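# Assemble the two printed parts to match the prop

## Task

Join the two 3D-printed parts so they match the assembled example shown on the stand; that example is only a prop.

## Robot and tools

Robot: two 6-joint arms, left_arm and right_arm, each with a parallel two-finger gripper and a wrist camera. Fixed cameras are cam_high and cam_bench; wrist cameras are cam_left_wrist and cam_right_wrist. All four images are 672x504.

Frames: the scene frame has its origin at table-top height, midway between the arms' nominal bases, +z up, +x out over the table, and left_arm on the +y side. Names do not match image sides. Calibrated bases: left_arm at (-0.023, +0.303, +0.049) m, right_arm at (+0.016, -0.267, +0.048) m, both nearly unrotated. Each arm reports its hand pose (end_effector_position in metres, end_effector_quat_wxyz) in its own base frame. Reported hand positions may be off by a few centimetres, more at long reach. The gripper's fingers point along its +z and open along its y; end_effector_position sits between the pads, about 1 cm behind the tips. Fixed cameras and the table use the scene frame.

The row: every motion command uses rows of 14 numbers, one combined list for both arms: left_arm waist, shoulder, elbow, wrist pitch, wrist yaw, wrist roll, opening, then the same seven for right_arm. Send all 14 even if one arm is idle; to keep an arm still, repeat its Joint targets angles and its present opening (0 is a real opening command). Joint numbers are absolute target angles in radians, not offsets. Stated ranges: waist -2.618 to 3.054, shoulder 0.000 to 3.142, elbow 0.000 to 3.142, wrist pitch -1.571 to 1.571, wrist yaw -1.571 to 1.571, wrist roll -2.094 to 2.094. Real limits may differ by up to 0.059 rad; a target more than 0.059 past a limit (and farther out than now) is refused, and one past the true limit is clipped, reported as "joint sent to its limit". Opening is on a -1 (closed) to +1 (fully open, 0.094 m pad gap) scale.

Tools:
- execute_actions(actions, cameras): actions is a list of actions; each action is a table of up to 15 rows, each row one 1/30 s control step; a short table repeats its last row to fill 15 steps (0.5 s). Per step, a joint target can lead its measured angle by at most 0.339 rad (waist, shoulder, elbow) or 2.2 rad (wrist joints), and a target set more than 200 mm from the current hand position is scaled back, so far goals need several actions. An empty actions list returns images and full state.
- move(target, speed, blend, opening_speed, grip_force, blocking, cameras): target is one 14-number row or a list of up to 15 rows, all absolute joint angles plus openings. speed (rad/s, 0.01 to 12.57, default 0.5) caps the fastest joint; may be one number or one per target. blend (rad) rounds corners in a list; 0 stops at each. opening_speed (per second on the opening scale, at least 0.2) ramps the fingers. grip_force (newtons per pad, 10 to 50, one number or one per arm) persists; lower force closes slower. blocking=false returns after about 0.5 s while the move continues; a new move replaces it. Joints move together, not in straight hand lines, and paths do not avoid obstacles or the other arm. The result adds a move: line, e.g. done, off_target (at rest with a joint over 0.035 rad off), moving, held, fault, plus limits=held if steps were withheld. done does not mean no contact.
- wait(seconds 0 to 10): robot holds its last command; a running move keeps going.
- stop(): brakes a running move.
- zoom_image(camera, region [x0,y0,x1,y1] pixels, top-left origin, max 504x504): closer view of the newest image.
- read_manual(section "licences"): licence text only.
- finished_scene(scene 1): ends the scene, irreversibly; the assembly must hold without the robot.

Result lines: Joint positions and Joint velocities per arm in the joint order above, then pad gap (m, m/s). Joint targets shows what joints are currently driven toward. Tool commands shows each gripper's command. grip_measured is the measured opening on the command scale; empty it reads up to 2.5 mm wide; on a hard part it reads up to ~3 mm narrower (or ~1.4 mm wider). Force rises about 1 N per 0.001 below first contact and jumps to the force limit near 20 N. Joint torques are in joint order, include the arm's weight, have offsets and noise; joints 1 to 3 wrap at ±28 N m. "joint command not followed" means the clearance check altered targets. Step readings list joint positions at some steps. MOTOR HOT appears at 75 °C; at 90 °C that arm folds and idles; at 100 °C it collapses. Holding loads, stretched poses and pushing into unreachable targets heat motors.

Camera calibration (K, distortion, T_world_to_cam) is given per camera; fixed cameras may have shifted up to about 2.3 degrees and 9 mm; wrist camera poses come from joint readings and may lag while moving.

Avoid: letting parts drop or fall off the table, releasing a moving part, fast impacts, hard presses on fixed or heavy things, any contact or squeeze between the two arms (closing one gripper on the other's fingers counts), forcing the wrist-camera cables, and arm stops. Close slowly on fragile parts; to release, command an opening well above grip_measured.

Each tool is called after "Emit:" as name(argument=value, ...) on one line, values as JSON.

## Session

Emit:
execute_actions(actions=[])

Scene clock: 0.00 s.
left_arm: end_effector_position=(+0.3971, +0.0405, +0.1075) grip_measured=+1.000 end_effector_quat_wxyz=(+0.584, -0.102, +0.804, +0.038) | right_arm: end_effector_position=(+0.3946, -0.0023, +0.1277) grip_measured=+1.000 end_effector_quat_wxyz=(+0.631, +0.010, +0.775, -0.002)
Joint positions: left_arm=[0.03 1.506 0.38 0.801 -0.153 -0.112 0.094] | right_arm=[-0.002 1.494 0.317 0.974 0.014 0.012 0.094]
Joint velocities: within noise
Joint torques (N m): no reading
Motor temperatures (°C): left_arm=[32 38 48 47 33 28 29] | right_arm=[30 38 39 40 32 29 32]
Heat: left arm: 48 °C; right arm: 40 °C.
Joint targets: left_arm=[0.030 1.500 0.386 0.796 -0.154 -0.114] | right_arm=[-0.002 1.484 0.328 0.983 0.014 0.012]
Tool commands: left_gripper/opening=+1.0 right_gripper/opening=+1.0

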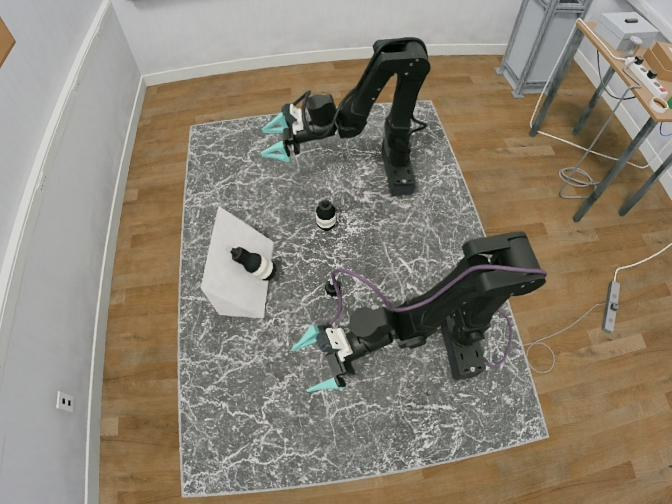

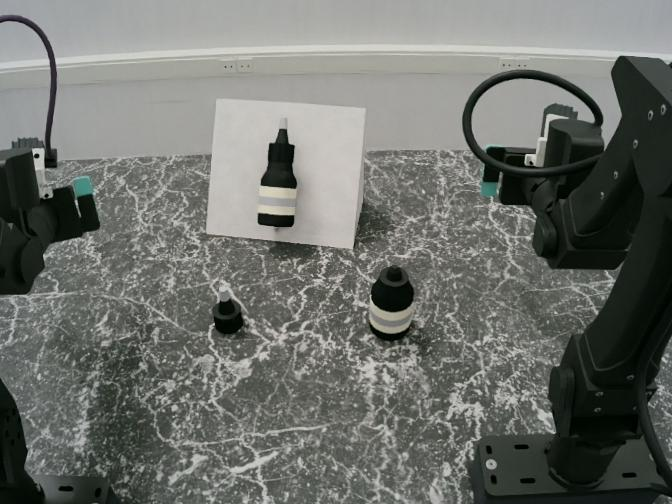

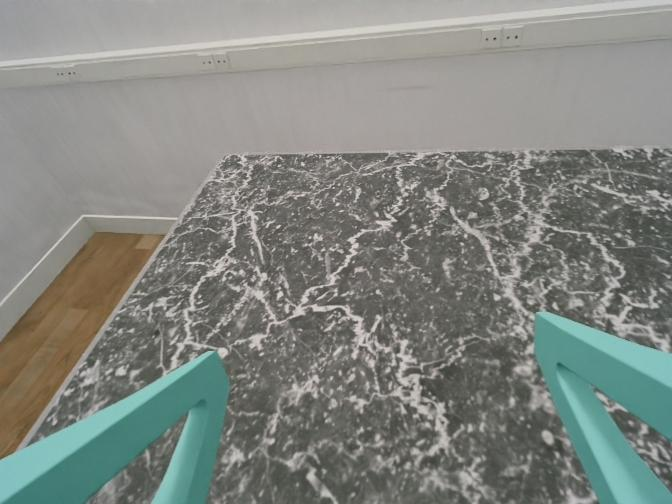

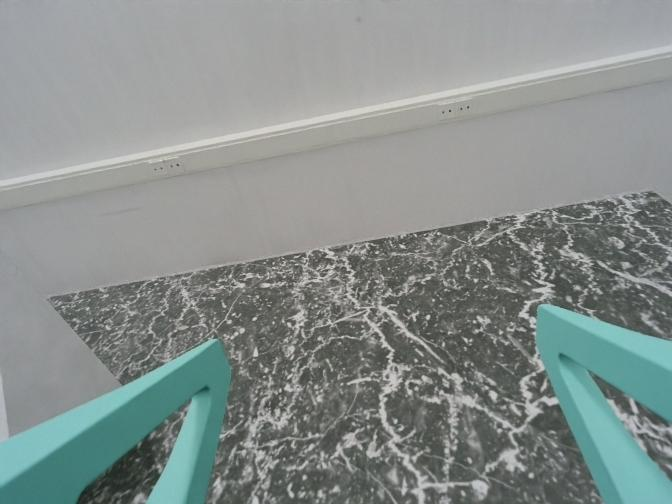

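Emit:
zoom_image(camera="cam_bench", region=[180, 80, 440, 360])

Emit:
zoom_image(camera="cam_bench", region=[190, 260, 270, 350])

Emit:
zoom_image(camera="cam_bench", region=[350, 250, 440, 350])

Emit:
zoom_image(camera="cam_high", region=[190, 170, 370, 330])

Scaled by 1.800 from the camera's 672x504 image, which has a finer 960x720 frame.

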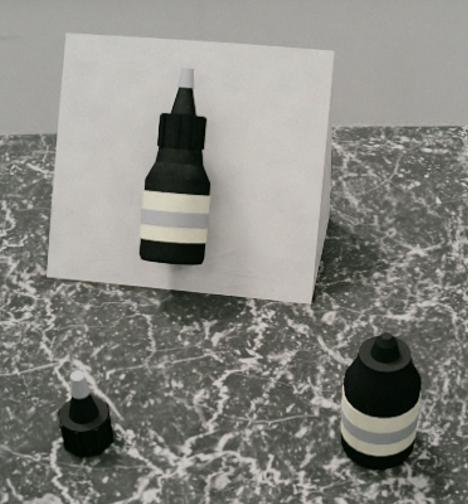

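Scaled by 5.600 from the camera's 672x504 image, which has a finer 960x720 frame.

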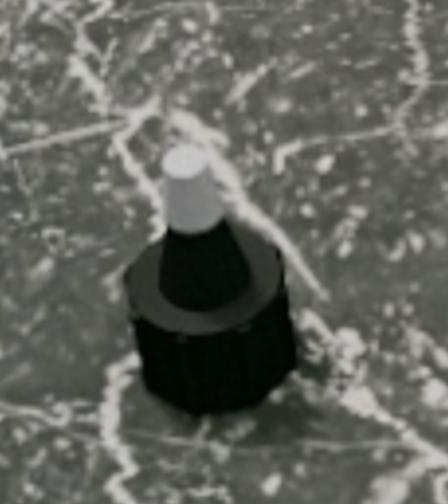

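Scaled by 5.040 from the camera's 672x504 image, which has a finer 960x720 frame.

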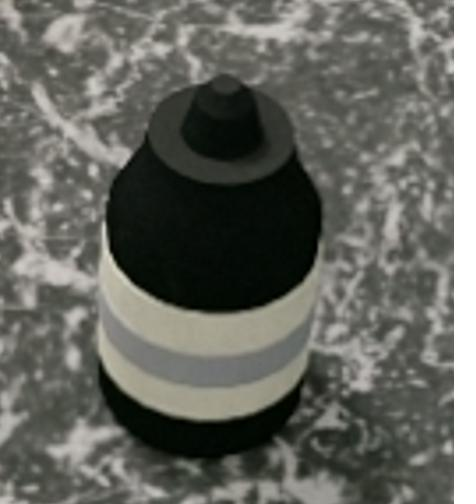

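Scaled by 2.800 from the camera's 672x504 image, which has a finer 960x720 frame.

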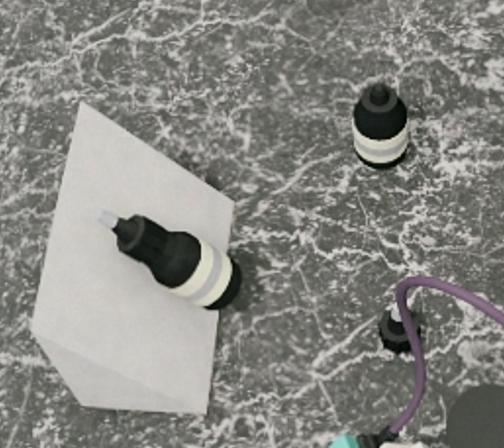

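Emit:
move(target=[-0.545,1.907,1.801,-1.465,0,0,1,-0.7,1.494,0.317,0.974,0.014,0.012,1], speed=0.8, cameras=["all"])

Scene clock: 56.40 s.
left_arm: end_effector_position=(+0.3054, -0.1813, +0.1492) grip_measured=+1.000 end_effector_quat_wxyz=(+0.004, +0.265, +0.964, +0.004) | right_arm: end_effector_position=(+0.3020, -0.2540, +0.1277) grip_measured=+1.000 end_effector_quat_wxyz=(+0.593, +0.273, +0.726, -0.217)
Joint positions: left_arm=[-0.544 1.893 1.775 -1.447 -0.01 -0.007 0.094] | right_arm=[-0.695 1.494 0.317 0.974 0.014 0.012 0.094]
Joint torques (N m): left_arm=[-0.1 -8.32 8.35 0.18 0.08 0.08] | right_arm=[-0.36 -5.74 5.49 2.34 -0.04 -0.02]
Motor temperatures (°C): left_arm=[31 39 50 53 32 28 28] | right_arm=[30 38 39 44 31 29 32]
Heat: left arm: 53 °C; right arm: 44 °C.
Joint targets: left_arm=[-0.545 1.907 1.801 -1.465 0.000 0.000] | right_arm=[-0.700 1.494 0.317 0.974 0.014 0.012]
move: done
camera_calibration:
cam_left_wrist: T_world_to_cam=[[-0.656449, -0.751007, -0.071152, 0.0846835], [-0.697009, 0.567754, 0.437988, 0.281532], [-0.288536, 0.33711, -0.896161, 0.394819], [0, 0, 0, 1]] pos_world=[0.365741, -0.229341, 0.236539]
cam_right_wrist: T_world_to_cam=[[-0.629998, -0.751795, -0.194697, 0.0353657], [-0.358905, 0.504182, -0.785486, 0.365784], [0.688687, -0.424976, -0.587456, -0.130233], [0, 0, 0, 1]] pos_world=[0.243252, -0.213179, 0.217697]

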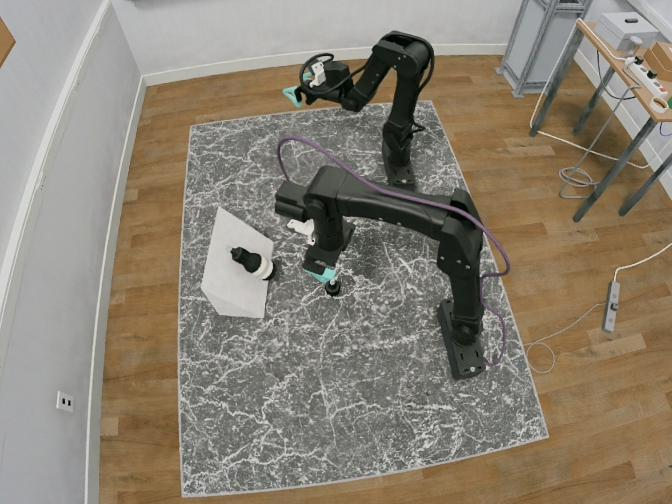

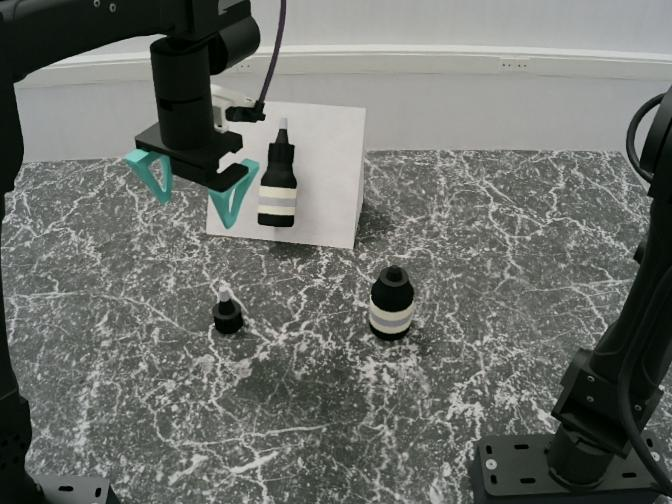

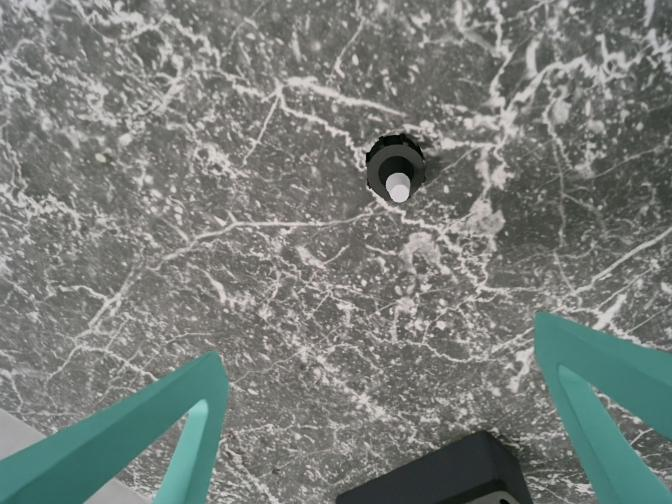

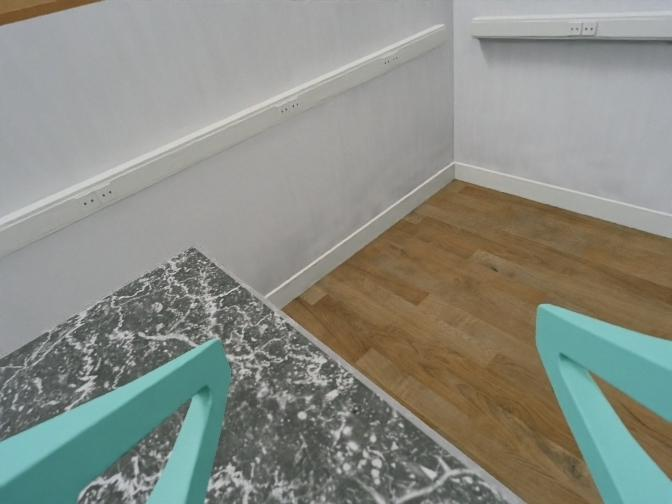

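Emit:
move(target=[-0.587,1.949,1.417,-1.039,0,0,1,-0.7,1.494,0.317,0.974,0.014,0.012,1], cameras=["cam_left_wrist","cam_bench"])

Scene clock: 66.13 s.
left_arm: end_effector_position=(+0.3006, -0.1940, +0.0458) grip_measured=+1.000 end_effector_quat_wxyz=(+0.001, +0.283, +0.959, +0.005) | right_arm: end_effector_position=(+0.3020, -0.2540, +0.1277) grip_measured=+1.000 end_effector_quat_wxyz=(+0.593, +0.273, +0.726, -0.217)
Joint positions: left_arm=[-0.581 1.941 1.426 -1.057 -0.01 -0.006 0.094] | right_arm=[-0.695 1.494 0.317 0.974 0.014 0.012 0.094]
Joint torques (N m): left_arm=[-0.49 -9.06 5.52 0.48 0.08 0.08] | right_arm=[-0.4 -5.79 5.49 2.33 -0.05 -0.04]
Heat: left arm: 50 °C; right arm: 44 °C.
Joint targets: left_arm=[-0.587 1.949 1.417 -1.039 0.000 0.000] | right_arm=[-0.700 1.494 0.317 0.974 0.014 0.012]
move: done
camera_calibration:
cam_left_wrist: T_world_to_cam=[[-0.684737, -0.725427, -0.069932, 0.0780806], [-0.672546, 0.592013, 0.444075, 0.327702], [-0.280743, 0.351107, -0.893256, 0.305292], [0, 0, 0, 1]] pos_world=[0.359568, -0.244552, 0.13264]
Images, in order (width x height): cam_bench 672x504, cam_left_wrist 672x504.

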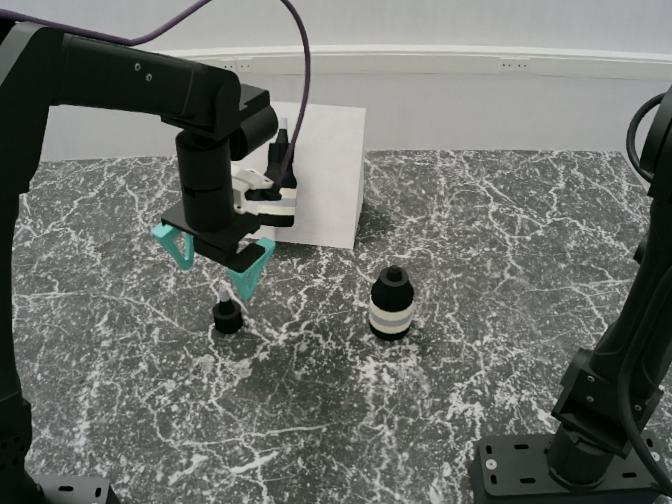

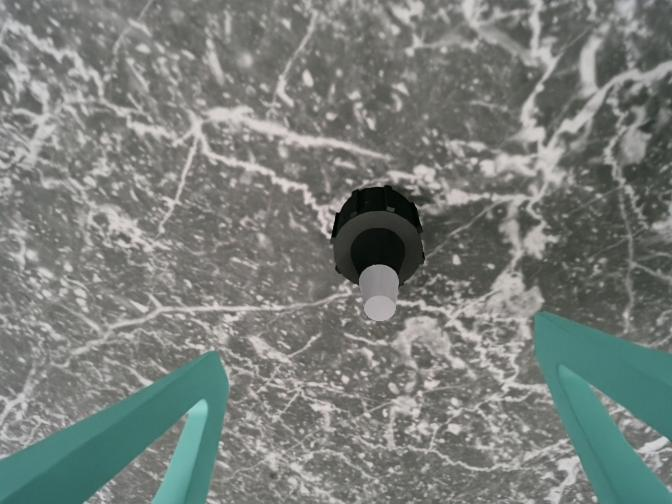

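Emit:
move(target=[-0.587,2.0835,1.2821,-0.7694,0,0,1,-0.7,1.494,0.317,0.974,0.014,0.012,1], speed=0.25, cameras=["cam_left_wrist","cam_bench"])

Scene clock: 82.90 s.
left_arm: end_effector_position=(+0.3055, -0.1972, -0.0297) grip_measured=+1.000 end_effector_quat_wxyz=(+0.003, +0.283, +0.959, +0.004) | right_arm: end_effector_position=(+0.3020, -0.2540, +0.1277) grip_measured=+1.000 end_effector_quat_wxyz=(+0.593, +0.273, +0.726, -0.217)
Joint positions: left_arm=[-0.581 2.071 1.292 -0.789 -0.01 -0.006 0.094] | right_arm=[-0.695 1.494 0.317 0.974 0.014 0.012 0.094]
Joint torques (N m): left_arm=[-0.5 -9.26 4.92 0.56 0.08 0.08] | right_arm=[-0.36 -5.79 5.48 2.32 -0.03 -0.04]
Motor temperatures (°C): left_arm=[31 39 48 47 32 28 28] | right_arm=[30 38 39 44 31 29 32]
Heat: left arm: 48 °C; right arm: 44 °C.
Joint targets: left_arm=[-0.587 2.083 1.282 -0.769 0.000 0.000] | right_arm=[-0.700 1.494 0.317 0.974 0.014 0.012]
move: done
camera_calibration:
cam_left_wrist: T_world_to_cam=[[-0.684505, -0.72558, -0.0706183, 0.0736392], [-0.673969, 0.592925, 0.440688, 0.366962], [-0.277883, 0.349247, -0.894878, 0.239088], [0, 0, 0, 1]] pos_world=[0.364166, -0.247651, 0.0574394]
Images, in order (width x height): cam_bench 672x504, cam_left_wrist 672x504.

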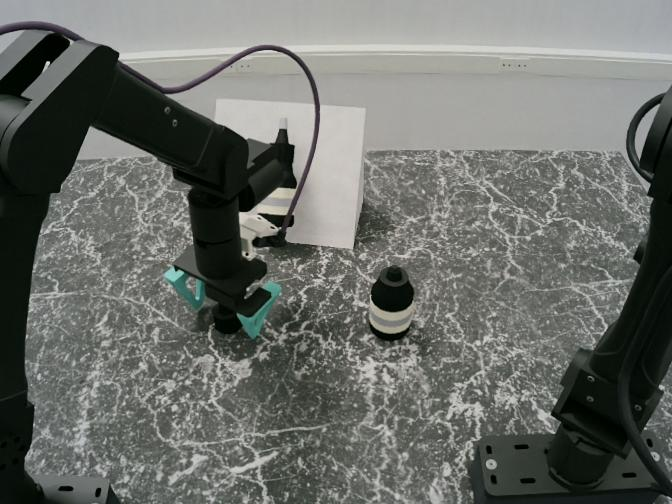

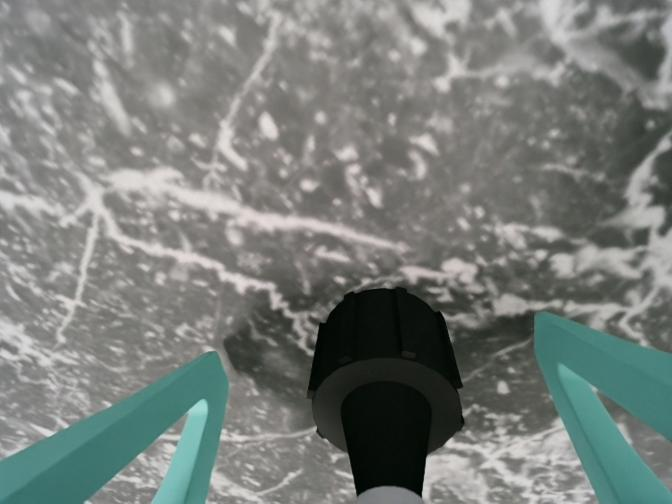

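Emit:
move(target=[-0.587,2.0835,1.2821,-0.7694,0,0,-0.35,-0.7,1.494,0.317,0.974,0.014,0.012,1], grip_force=25, opening_speed=0.4, cameras=["cam_left_wrist","cam_bench"])

Scene clock: 91.30 s.
left_arm: end_effector_position=(+0.3056, -0.1973, -0.0297) grip_measured=-0.215 end_effector_quat_wxyz=(+0.003, +0.283, +0.959, +0.004) | right_arm: end_effector_position=(+0.3020, -0.2540, +0.1277) grip_measured=+1.000 end_effector_quat_wxyz=(+0.593, +0.273, +0.726, -0.217)
Joint positions: left_arm=[-0.581 2.071 1.292 -0.789 -0.01 -0.006 0.037] | right_arm=[-0.695 1.494 0.317 0.974 0.014 0.012 0.094]
Joint torques (N m): left_arm=[-0.5 -9.24 4.92 0.53 0.08 0.08] | right_arm=[-0.42 -5.78 5.49 2.33 -0.06 -0.02]
Heat: left arm: 48 °C; right arm: 44 °C.
Joint targets: left_arm=[-0.587 2.083 1.282 -0.769 0.000 0.000] | right_arm=[-0.700 1.494 0.317 0.974 0.014 0.012]
grip_force (N): 25, 25
move: done
camera_calibration:
cam_left_wrist: T_world_to_cam=[[-0.684454, -0.72562, -0.0706996, 0.0736227], [-0.674147, 0.593, 0.440315, 0.367023], [-0.277577, 0.349038, -0.895055, 0.239024], [0, 0, 0, 1]] pos_world=[0.364166, -0.247651, 0.0575393]
Images, in order (width x height): cam_bench 672x504, cam_left_wrist 672x504.

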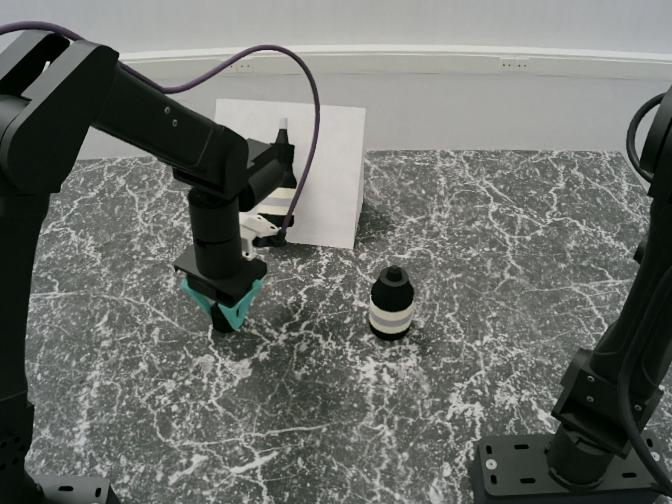

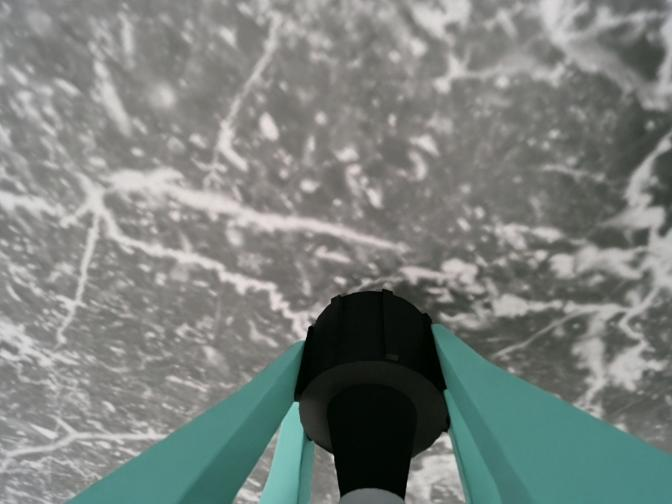

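Emit:
move(target=[[-0.587,1.9205,1.6166,-1.2669,0,0,-0.35,-0.7,1.494,0.317,0.974,0.014,0.012,1],[-0.2,1.9205,1.6166,-1.2669,0,0,-0.35,-0.7,1.494,0.317,0.974,0.014,0.012,1],[-0.2,1.9205,1.6166,-1.2669,0,0,-0.35,0.597,1.4896,1.3239,-1.405,0,0,1]], speed=[0.3,0.6,0.9], blend=[0.05,0.05,0], cameras=["all"])

Scene clock: 126.13 s.
left_arm: end_effector_position=(+0.3525, -0.0677, +0.0846) grip_measured=-0.218 end_effector_quat_wxyz=(-0.017, +0.094, +0.995, +0.003) | right_arm: end_effector_position=(+0.2029, +0.1378, +0.1407) grip_measured=+1.000 end_effector_quat_wxyz=(-0.012, -0.289, +0.957, -0.005)
Joint positions: left_arm=[-0.194 1.948 1.592 -1.249 -0.004 -0.005 0.037] | right_arm=[0.594 1.494 1.291 -1.394 0.002 0.009 0.094]
Joint torques (N m): left_arm=[-0.5 -11.89 8.18 0.11 0.02 0.06] | right_arm=[0.28 -6.9 8.84 0.34 -0.06 -0.11]
Heat: left arm: 48 °C; right arm: 43 °C.
Joint targets: left_arm=[-0.200 1.920 1.617 -1.267 0.000 0.000] | right_arm=[0.597 1.490 1.324 -1.405 0.000 0.000]
grip_force (N): 25, 25
move: done
camera_calibration:
cam_left_wrist: T_world_to_cam=[[-0.363597, -0.929766, -0.0577281, 0.0799205], [-0.830399, 0.295407, 0.472411, 0.303761], [-0.422179, 0.219705, -0.879486, 0.349893], [0, 0, 0, 1]] pos_world=[0.429019, -0.0922989, 0.16884]
cam_right_wrist: T_world_to_cam=[[0.39283, -0.918535, -0.0444706, 0.0643522], [-0.812229, -0.369231, 0.451612, 0.18123], [-0.431241, -0.141287, -0.891106, 0.343032], [0, 0, 0, 1]] pos_world=[0.269851, 0.174491, 0.226694]

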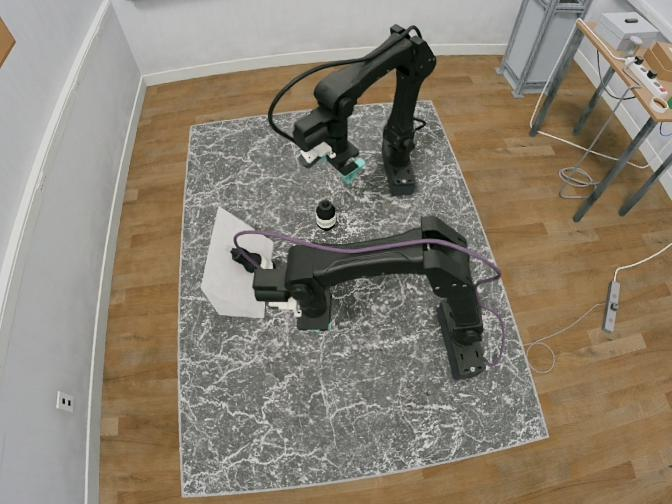

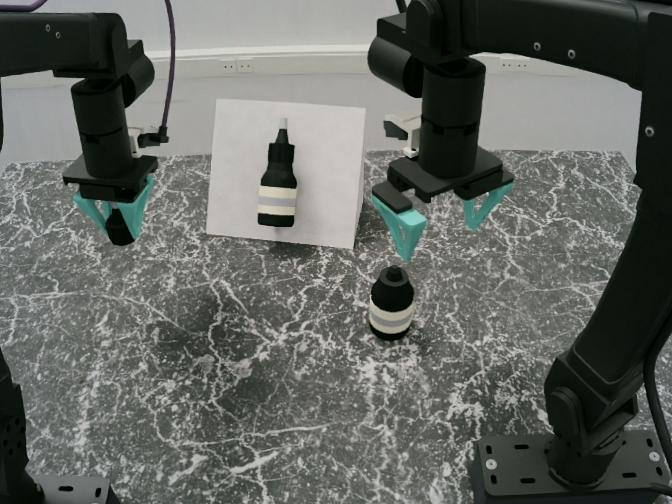

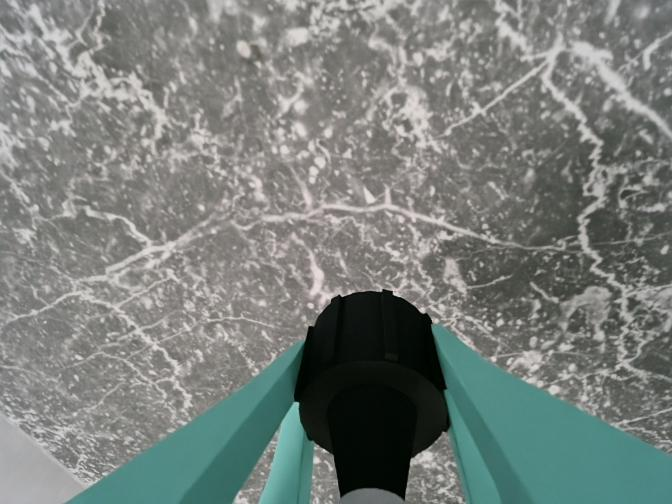

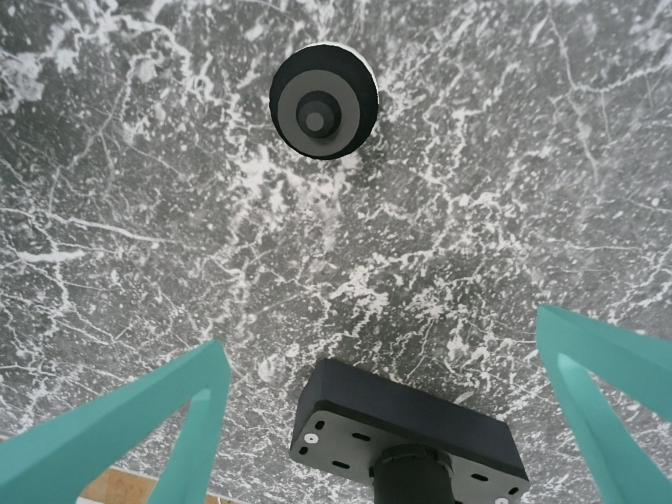

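Emit:
move(target=[-0.2,1.9205,1.6166,-1.2669,0,0,-0.35,0.648,1.1009,0.6536,-0.6527,0,0,1], speed=0.5, cameras=["cam_bench","cam_right_wrist"])

Scene clock: 153.67 s.
left_arm: end_effector_position=(+0.3525, -0.0677, +0.0846) grip_measured=-0.218 end_effector_quat_wxyz=(-0.017, +0.094, +0.995, +0.003) | right_arm: end_effector_position=(+0.2045, +0.1538, +0.0729) grip_measured=+1.000 end_effector_quat_wxyz=(+0.202, -0.304, +0.928, +0.067)
Joint positions: left_arm=[-0.194 1.948 1.592 -1.249 -0.004 -0.005 0.037] | right_arm=[0.642 1.123 0.66 -0.678 0.002 0.009 0.094]
Joint torques (N m): left_arm=[-0.5 -11.89 8.18 0.11 0.02 0.06] | right_arm=[0.55 -5.49 6.23 1.64 -0.06 -0.11]
Motor temperatures (°C): left_arm=[31 44 50 43 31 28 28] | right_arm=[30 37 40 39 31 28 32]
Heat: left arm: 50 °C; right arm: 40 °C.
Joint targets: left_arm=[-0.200 1.920 1.617 -1.267 0.000 0.000] | right_arm=[0.648 1.101 0.654 -0.653 0.000 0.000]
grip_force (N): 25, 25
move: done
camera_calibration:
cam_right_wrist: T_world_to_cam=[[0.467553, -0.875384, -0.122867, 0.059187], [-0.880805, -0.473102, 0.0189038, 0.280616], [-0.0746768, 0.0993835, -0.992243, 0.183076], [0, 0, 0, 1]] pos_world=[0.233166, 0.166377, 0.183623]
Images, in order (width x height): cam_bench 672x504, cam_right_wrist 672x504.

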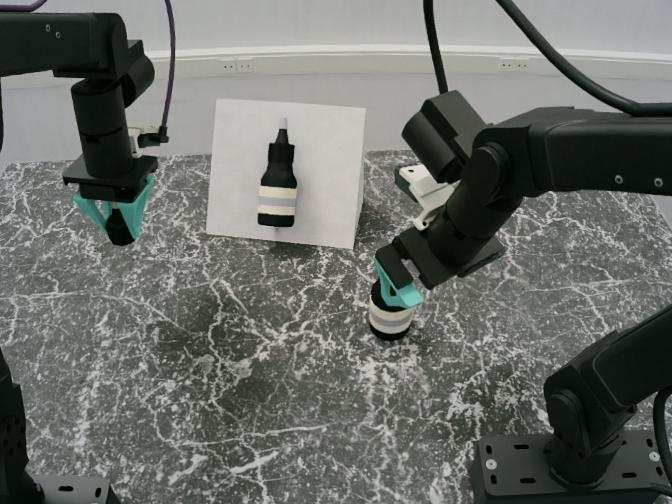

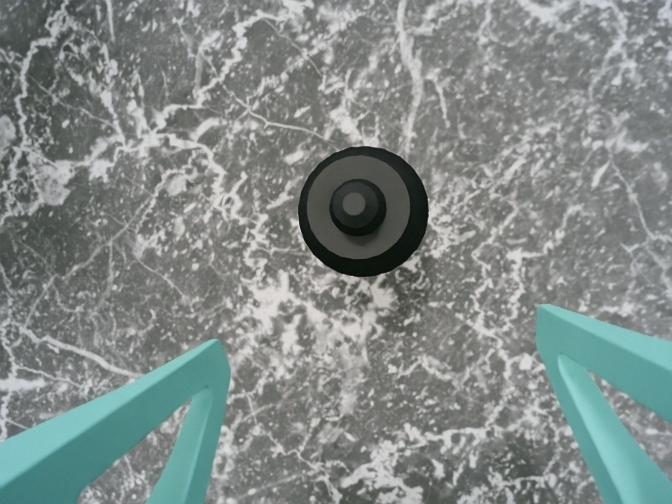

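Emit:
move(target=[[-0.2,1.9205,1.6166,-1.2669,0,0,-0.35,0.655,1.2647,0.5823,-0.4176,0,0,1],[-0.2,1.9205,1.6166,-1.2669,0,0,-0.35,0.655,1.48,0.55,-0.17,0,0,1]], speed=0.25, blend=0.05, cameras=["cam_bench","cam_right_wrist"])

Scene clock: 161.70 s.
left_arm: end_effector_position=(+0.3525, -0.0677, +0.0846) grip_measured=-0.218 end_effector_quat_wxyz=(-0.017, +0.094, +0.995, +0.003) | right_arm: end_effector_position=(+0.2392, +0.1824, -0.0027) grip_measured=+1.000 end_effector_quat_wxyz=(+0.212, -0.307, +0.925, +0.072)
Joint positions: left_arm=[-0.194 1.948 1.592 -1.249 -0.004 -0.005 0.037] | right_arm=[0.649 1.478 0.557 -0.198 0.002 0.009 0.094]
Joint torques (N m): left_arm=[-0.49 -11.89 8.18 0.11 0.03 0.06] | right_arm=[0.61 -5.68 5.16 1.68 -0.07 -0.12]
Heat: left arm: 50 °C; right arm: 39 °C.
Joint targets: left_arm=[-0.200 1.920 1.617 -1.267 0.000 0.000] | right_arm=[0.655 1.480 0.550 -0.170 0.000 0.000]
grip_force (N): 25, 25
move: done
camera_calibration:
cam_right_wrist: T_world_to_cam=[[0.475891, -0.870401, -0.126217, 0.0557144], [-0.877636, -0.479313, -0.00367875, 0.32648], [-0.0572953, 0.112523, -0.991996, 0.101162], [0, 0, 0, 1]] pos_world=[0.265813, 0.193597, 0.108585]
Images, in order (width x height): cam_bench 672x504, cam_right_wrist 672x504.

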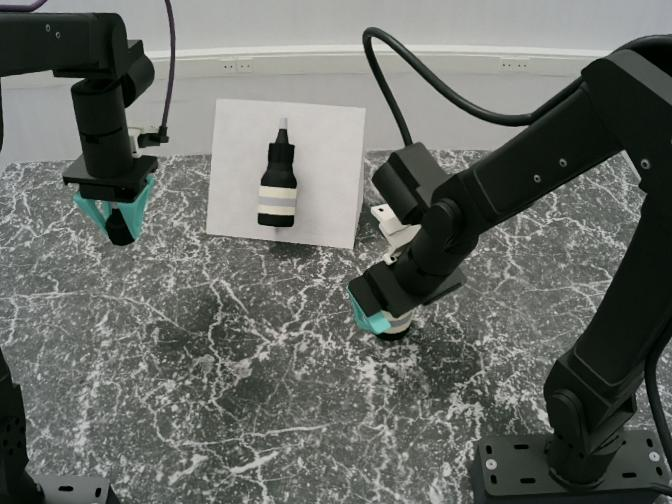

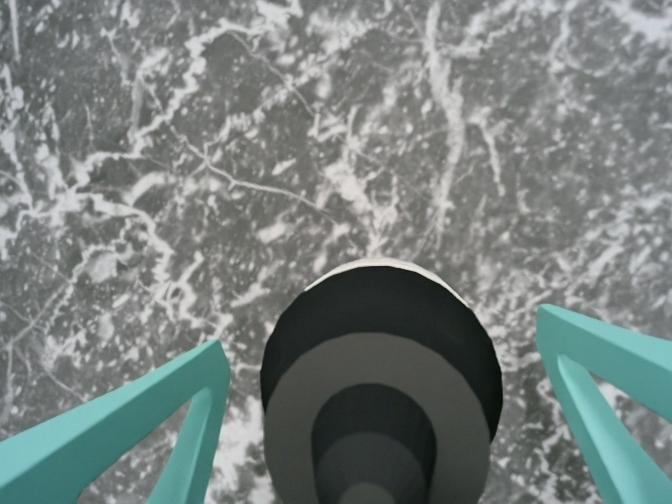

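Emit:
move(target=[-0.2,1.9205,1.6166,-1.2669,0,0,-0.35,0.655,1.48,0.55,-0.17,0,0,0.02], opening_speed=0.3, cameras=["cam_right_wrist"])

Scene clock: 169.10 s.
left_arm: end_effector_position=(+0.3525, -0.0677, +0.0846) grip_measured=-0.218 end_effector_quat_wxyz=(-0.017, +0.094, +0.995, +0.003) | right_arm: end_effector_position=(+0.2393, +0.1824, -0.0027) grip_measured=+0.163 end_effector_quat_wxyz=(+0.213, -0.307, +0.925, +0.072)
Joint positions: left_arm=[-0.194 1.948 1.592 -1.249 -0.004 -0.005 0.037] | right_arm=[0.649 1.478 0.557 -0.197 0.002 0.009 0.055]
Joint torques (N m): left_arm=[-0.5 -11.89 8.17 0.11 0.03 0.06] | right_arm=[0.55 -5.72 5.14 1.71 -0.06 -0.11]
Heat: left arm: 51 °C; right arm: 39 °C.
Joint targets: left_arm=[-0.200 1.920 1.617 -1.267 0.000 0.000] | right_arm=[0.655 1.480 0.550 -0.170 0.000 0.000]
grip_force (N): 25, 25
move: done
camera_calibration:
cam_right_wrist: T_world_to_cam=[[0.475928, -0.870363, -0.126334, 0.0557103], [-0.877636, -0.479311, -0.00408895, 0.326525], [-0.0569944, 0.112821, -0.991979, 0.101022], [0, 0, 0, 1]] pos_world=[0.265813, 0.193598, 0.108585]
Images, in order (width x height): cam_right_wrist 672x504.

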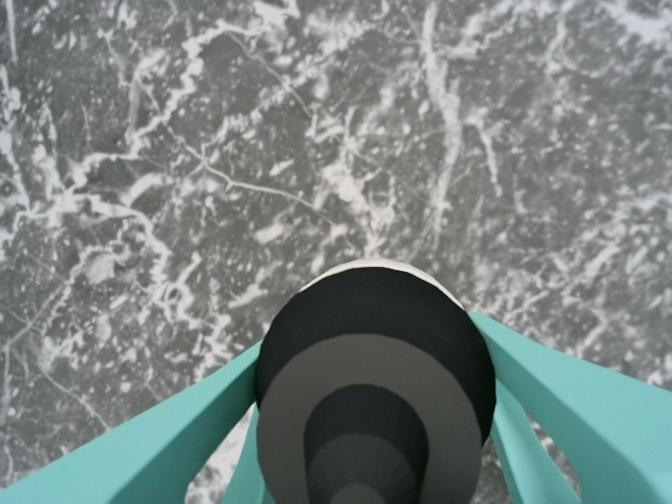

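Emit:
move(target=[[-0.2,1.9205,1.6166,-1.2669,0,0,-0.35,0.655,1.3546,0.6436,-0.389,0,0,0.02],[-0.2,1.9205,1.6166,-1.2669,0,0,-0.35,0.895,1.7267,1.0032,-0.3765,0,0,0.02]], speed=0.25, blend=0.03, cameras=["cam_bench","cam_right_wrist"])

Scene clock: 182.50 s.
left_arm: end_effector_position=(+0.3525, -0.0677, +0.0846) grip_measured=-0.218 end_effector_quat_wxyz=(-0.017, +0.094, +0.995, +0.003) | right_arm: end_effector_position=(+0.2358, +0.2943, +0.0212) grip_measured=+0.163 end_effector_quat_wxyz=(+0.179, -0.419, +0.886, +0.086)
Joint positions: left_arm=[-0.194 1.948 1.592 -1.249 -0.004 -0.005 0.037] | right_arm=[0.893 1.73 0.961 -0.402 0 0.009 0.055]
Joint torques (N m): left_arm=[-0.49 -11.89 8.18 0.11 0.02 0.07] | right_arm=[0.24 -9.28 9.66 1.6 -0.05 -0.1]
Heat: left arm: 51 °C; right arm: 39 °C.
Joint targets: left_arm=[-0.200 1.920 1.617 -1.267 0.000 0.000] | right_arm=[0.895 1.727 1.003 -0.376 0.000 0.000]
grip_force (N): 25, 25
move: off_target (right_arm); right_arm: the elbow is farthest, 0.042 rad from its target
camera_calibration:
cam_right_wrist: T_world_to_cam=[[0.668143, -0.734338, -0.119723, 0.0722688], [-0.734875, -0.676488, 0.0481861, 0.400349], [-0.116376, 0.0557863, -0.991637, 0.142707], [0, 0, 0, 1]] pos_world=[0.262529, 0.31594, 0.130874]
Images, in order (width x height): cam_bench 672x504, cam_right_wrist 672x504.

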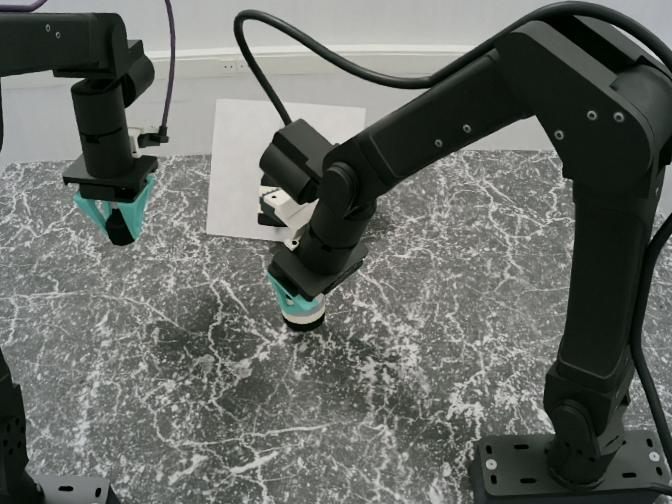

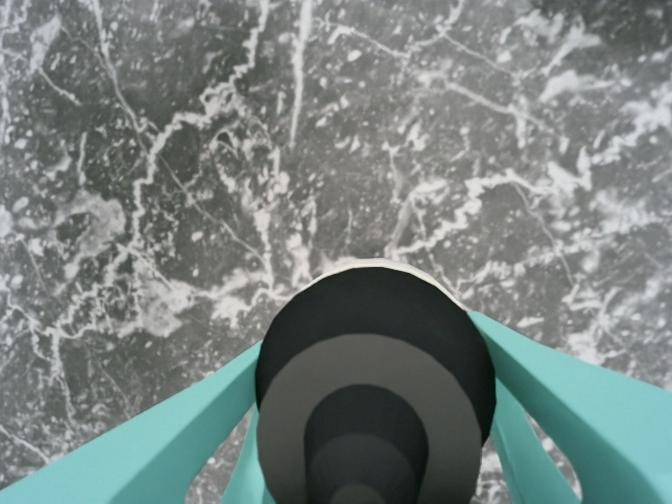

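Emit:
move(target=[-0.2,1.9205,1.6166,-1.2669,0,0,-0.35,0.895,1.752,0.9,-0.195,0,0,0.02], speed=0.08, cameras=["cam_bench"])

Emit:
zoom_image(camera="cam_bench", region=[240, 250, 360, 350])

Scene clock: 190.00 s.
left_arm: end_effector_position=(+0.3525, -0.0677, +0.0846) grip_measured=-0.218 end_effector_quat_wxyz=(-0.017, +0.094, +0.995, +0.003) | right_arm: end_effector_position=(+0.2430, +0.3032, +0.0101) grip_measured=+0.163 end_effector_quat_wxyz=(+0.211, -0.416, +0.879, +0.102)
Joint positions: left_arm=[-0.194 1.948 1.592 -1.249 -0.004 -0.005 0.037] | right_arm=[0.893 1.754 0.901 -0.245 0 0.009 0.055]
Joint torques (N m): left_arm=[-0.5 -11.89 8.18 0.11 0.03 0.07] | right_arm=[0.21 -9.31 5.82 1.98 -0.06 -0.11]
Heat: left arm: 51 °C; right arm: 39 °C.
Joint targets: left_arm=[-0.200 1.920 1.617 -1.267 0.000 0.000] | right_arm=[0.895 1.752 0.900 -0.195 0.000 0.000]
grip_force (N): 25, 25
move: off_target (right_arm); right_arm: the wrist pitch is farthest, 0.050 rad from its target
Images, in order (width x height): cam_bench 672x504.

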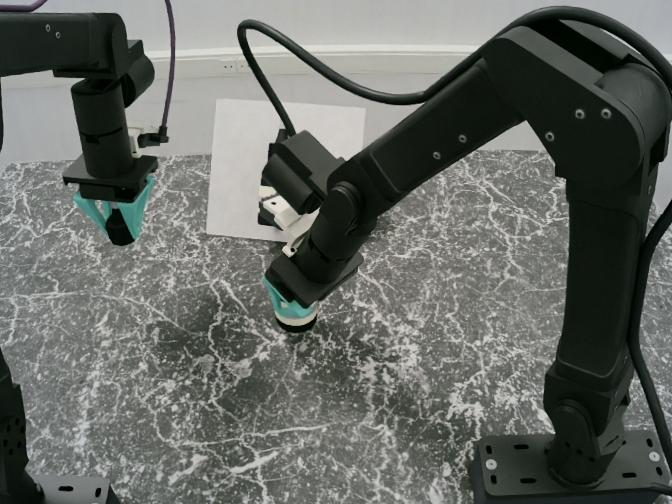

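Scaled by 4.200 from the camera's 672x504 image, which has a finer 960x720 frame.

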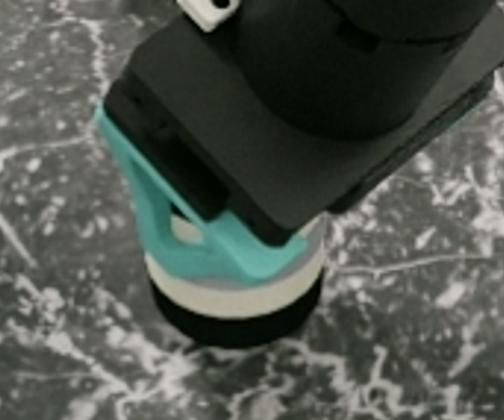

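Emit:
move(target=[-0.2,1.9205,1.6166,-1.2669,0,0,-0.35,0.895,1.781,0.89,-0.18,0,0,0.02], speed=0.06)

Scene clock: 195.60 s.
left_arm: end_effector_position=(+0.3525, -0.0677, +0.0846) grip_measured=-0.218 end_effector_quat_wxyz=(-0.017, +0.094, +0.995, +0.003) | right_arm: end_effector_position=(+0.2417, +0.3016, -0.0001) grip_measured=+0.163 end_effector_quat_wxyz=(+0.204, -0.417, +0.880, +0.098)
Joint positions: left_arm=[-0.194 1.948 1.592 -1.249 -0.004 -0.005 0.037] | right_arm=[0.893 1.78 0.893 -0.227 0 0.008 0.055]
Joint torques (N m): left_arm=[-0.5 -11.89 8.18 0.11 0.02 0.06] | right_arm=[0.24 -9.1 5.6 1.95 -0.05 -0.1]
Heat: left arm: 51 °C; right arm: 39 °C.
Joint targets: left_arm=[-0.200 1.920 1.617 -1.267 0.000 0.000] | right_arm=[0.895 1.781 0.890 -0.180 0.000 0.000]
grip_force (N): 25, 25
move: off_target (right_arm); right_arm: the wrist pitch is farthest, 0.047 rad from its target

Emit:
move(target=[-0.2,1.9205,1.6166,-1.2669,0,0,-0.35,0.895,1.79,0.89,-0.18,0,0,0.02], speed=0.06, cameras=["cam_bench"])

Emit:
zoom_image(camera="cam_bench", region=[240, 250, 360, 350])

Scene clock: 200.97 s.
left_arm: end_effector_position=(+0.3525, -0.0677, +0.0846) grip_measured=-0.218 end_effector_quat_wxyz=(-0.017, +0.094, +0.995, +0.003) | right_arm: end_effector_position=(+0.2422, +0.3023, -0.0003) grip_measured=+0.163 end_effector_quat_wxyz=(+0.205, -0.417, +0.880, +0.099)
Joint positions: left_arm=[-0.194 1.948 1.592 -1.249 -0.004 -0.005 0.037] | right_arm=[0.893 1.782 0.893 -0.222 0 0.008 0.055]
Joint torques (N m): left_arm=[-0.5 -11.9 8.18 0.11 0.02 0.06] | right_arm=[0.23 -8.57 5.6 1.89 -0.04 -0.11]
Heat: left arm: 51 °C; right arm: 39 °C.
Joint targets: left_arm=[-0.200 1.920 1.617 -1.267 0.000 0.000] | right_arm=[0.895 1.790 0.890 -0.180 0.000 0.000]
grip_force (N): 25, 25
move: off_target (right_arm); right_arm: the wrist pitch is farthest, 0.042 rad from its target
Images, in order (width x height): cam_bench 672x504.

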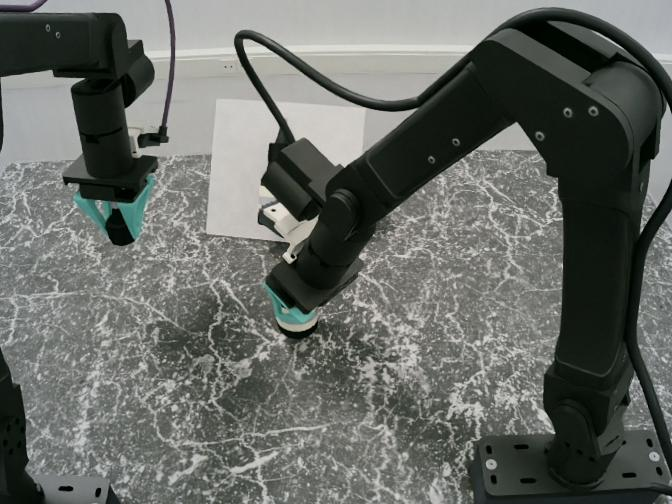

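Scaled by 4.200 from the camera's 672x504 image, which has a finer 960x720 frame.

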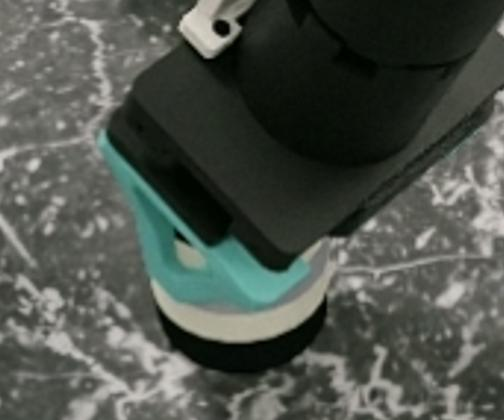

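Emit:
move(target=[-0.2,1.9205,1.6166,-1.2669,0,0,-0.35,0.895,1.787,0.89,-0.18,0,0,1], opening_speed=0.4, cameras=["cam_right_wrist"])

Scene clock: 209.67 s.
left_arm: end_effector_position=(+0.3525, -0.0677, +0.0846) grip_measured=-0.218 end_effector_quat_wxyz=(-0.017, +0.094, +0.995, +0.003) | right_arm: end_effector_position=(+0.2443, +0.3048, +0.0013) grip_measured=+0.998 end_effector_quat_wxyz=(+0.212, -0.416, +0.878, +0.102)
Joint positions: left_arm=[-0.194 1.948 1.592 -1.249 -0.004 -0.005 0.037] | right_arm=[0.893 1.782 0.893 -0.207 0 0.008 0.094]
Joint torques (N m): left_arm=[-0.5 -11.89 8.18 0.11 0.03 0.06] | right_arm=[0.24 -8.84 5.59 1.74 -0.05 -0.11]
Heat: left arm: 51 °C; right arm: 39 °C.
Joint targets: left_arm=[-0.200 1.920 1.617 -1.267 0.000 0.000] | right_arm=[0.895 1.787 0.890 -0.180 0.000 0.000]
grip_force (N): 25, 25
move: done
camera_calibration:
cam_right_wrist: T_world_to_cam=[[0.674277, -0.726835, -0.13062, 0.0681724], [-0.735156, -0.677419, -0.0254662, 0.415136], [-0.069975, 0.113198, -0.991105, 0.0945143], [0, 0, 0, 1]] pos_world=[0.265836, 0.320072, 0.11315]
Images, in order (width x height): cam_right_wrist 672x504.

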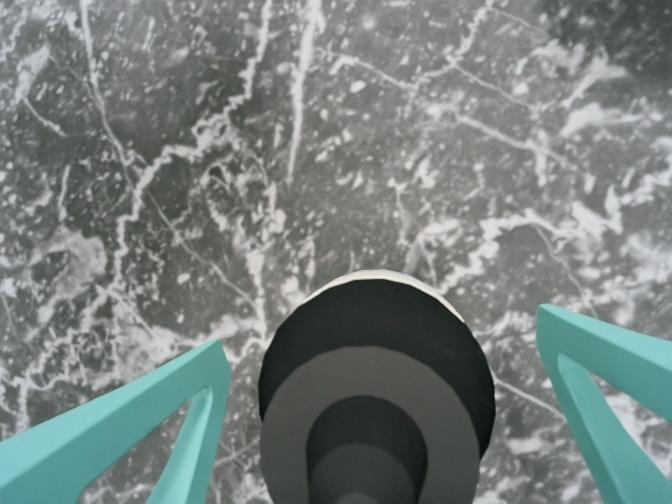

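Emit:
move(target=[[-0.2,1.9205,1.6166,-1.2669,0,0,-0.35,0.893,1.6055,0.8951,-0.3896,0,0,1],[-0.2,1.9205,1.6166,-1.2669,0,0,-0.35,0.893,1.4496,0.9386,-0.589,0,0,1],[-0.2,1.9205,1.6166,-1.2669,0,0,-0.35,-0.5,1.4,1.0,-0.6,0,0,1]], speed=[0.25,0.3,0.9], blend=[0.03,0.05,0], cameras=["cam_bench","cam_high"])

Emit:
zoom_image(camera="cam_bench", region=[250, 230, 350, 350])

Scene clock: 219.80 s.
left_arm: end_effector_position=(+0.3525, -0.0677, +0.0846) grip_measured=-0.218 end_effector_quat_wxyz=(-0.017, +0.094, +0.995, +0.003) | right_arm: end_effector_position=(+0.3082, -0.1672, +0.1039) grip_measured=+0.998 end_effector_quat_wxyz=(+0.243, +0.243, +0.937, -0.061)
Joint positions: left_arm=[-0.194 1.948 1.592 -1.249 -0.004 -0.005 0.037] | right_arm=[-0.5 1.431 0.963 -0.595 -0.001 0.008 0.094]
Joint torques (N m): left_arm=[-0.5 -11.89 8.18 0.1 0.03 0.06] | right_arm=[0.06 -9.59 9.94 1.45 -0.05 -0.1]
Heat: left arm: 51 °C; right arm: 39 °C.
Joint targets: left_arm=[-0.200 1.920 1.617 -1.267 0.000 0.000] | right_arm=[-0.500 1.400 1.000 -0.600 0.000 0.000]
grip_force (N): 25, 25
move: off_target (right_arm); right_arm: the elbow is farthest, 0.037 rad from its target
Images, in order (width x height): cam_high 672x504, cam_bench 672x504.

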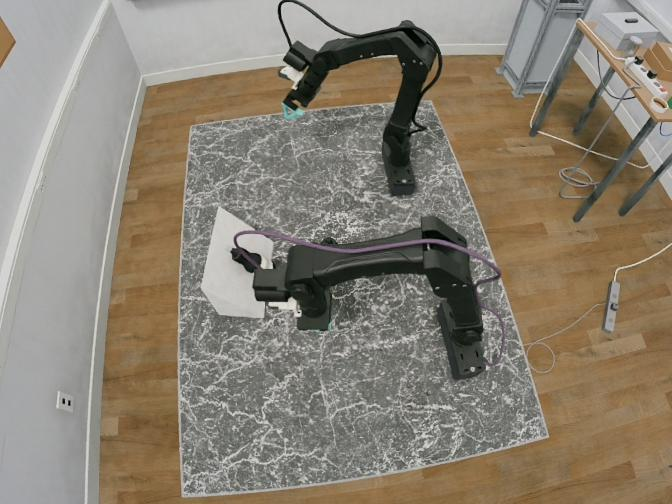

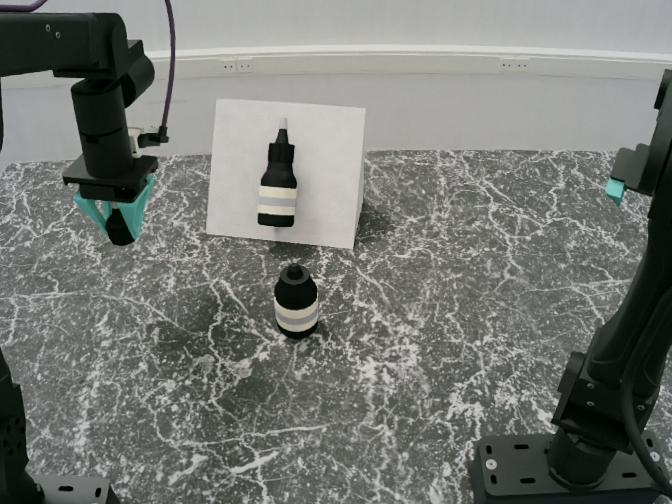

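Scaled by 4.200 from the camera's 672x504 image, which has a finer 960x720 frame.

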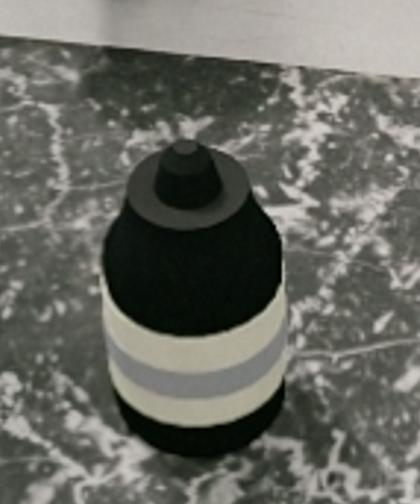

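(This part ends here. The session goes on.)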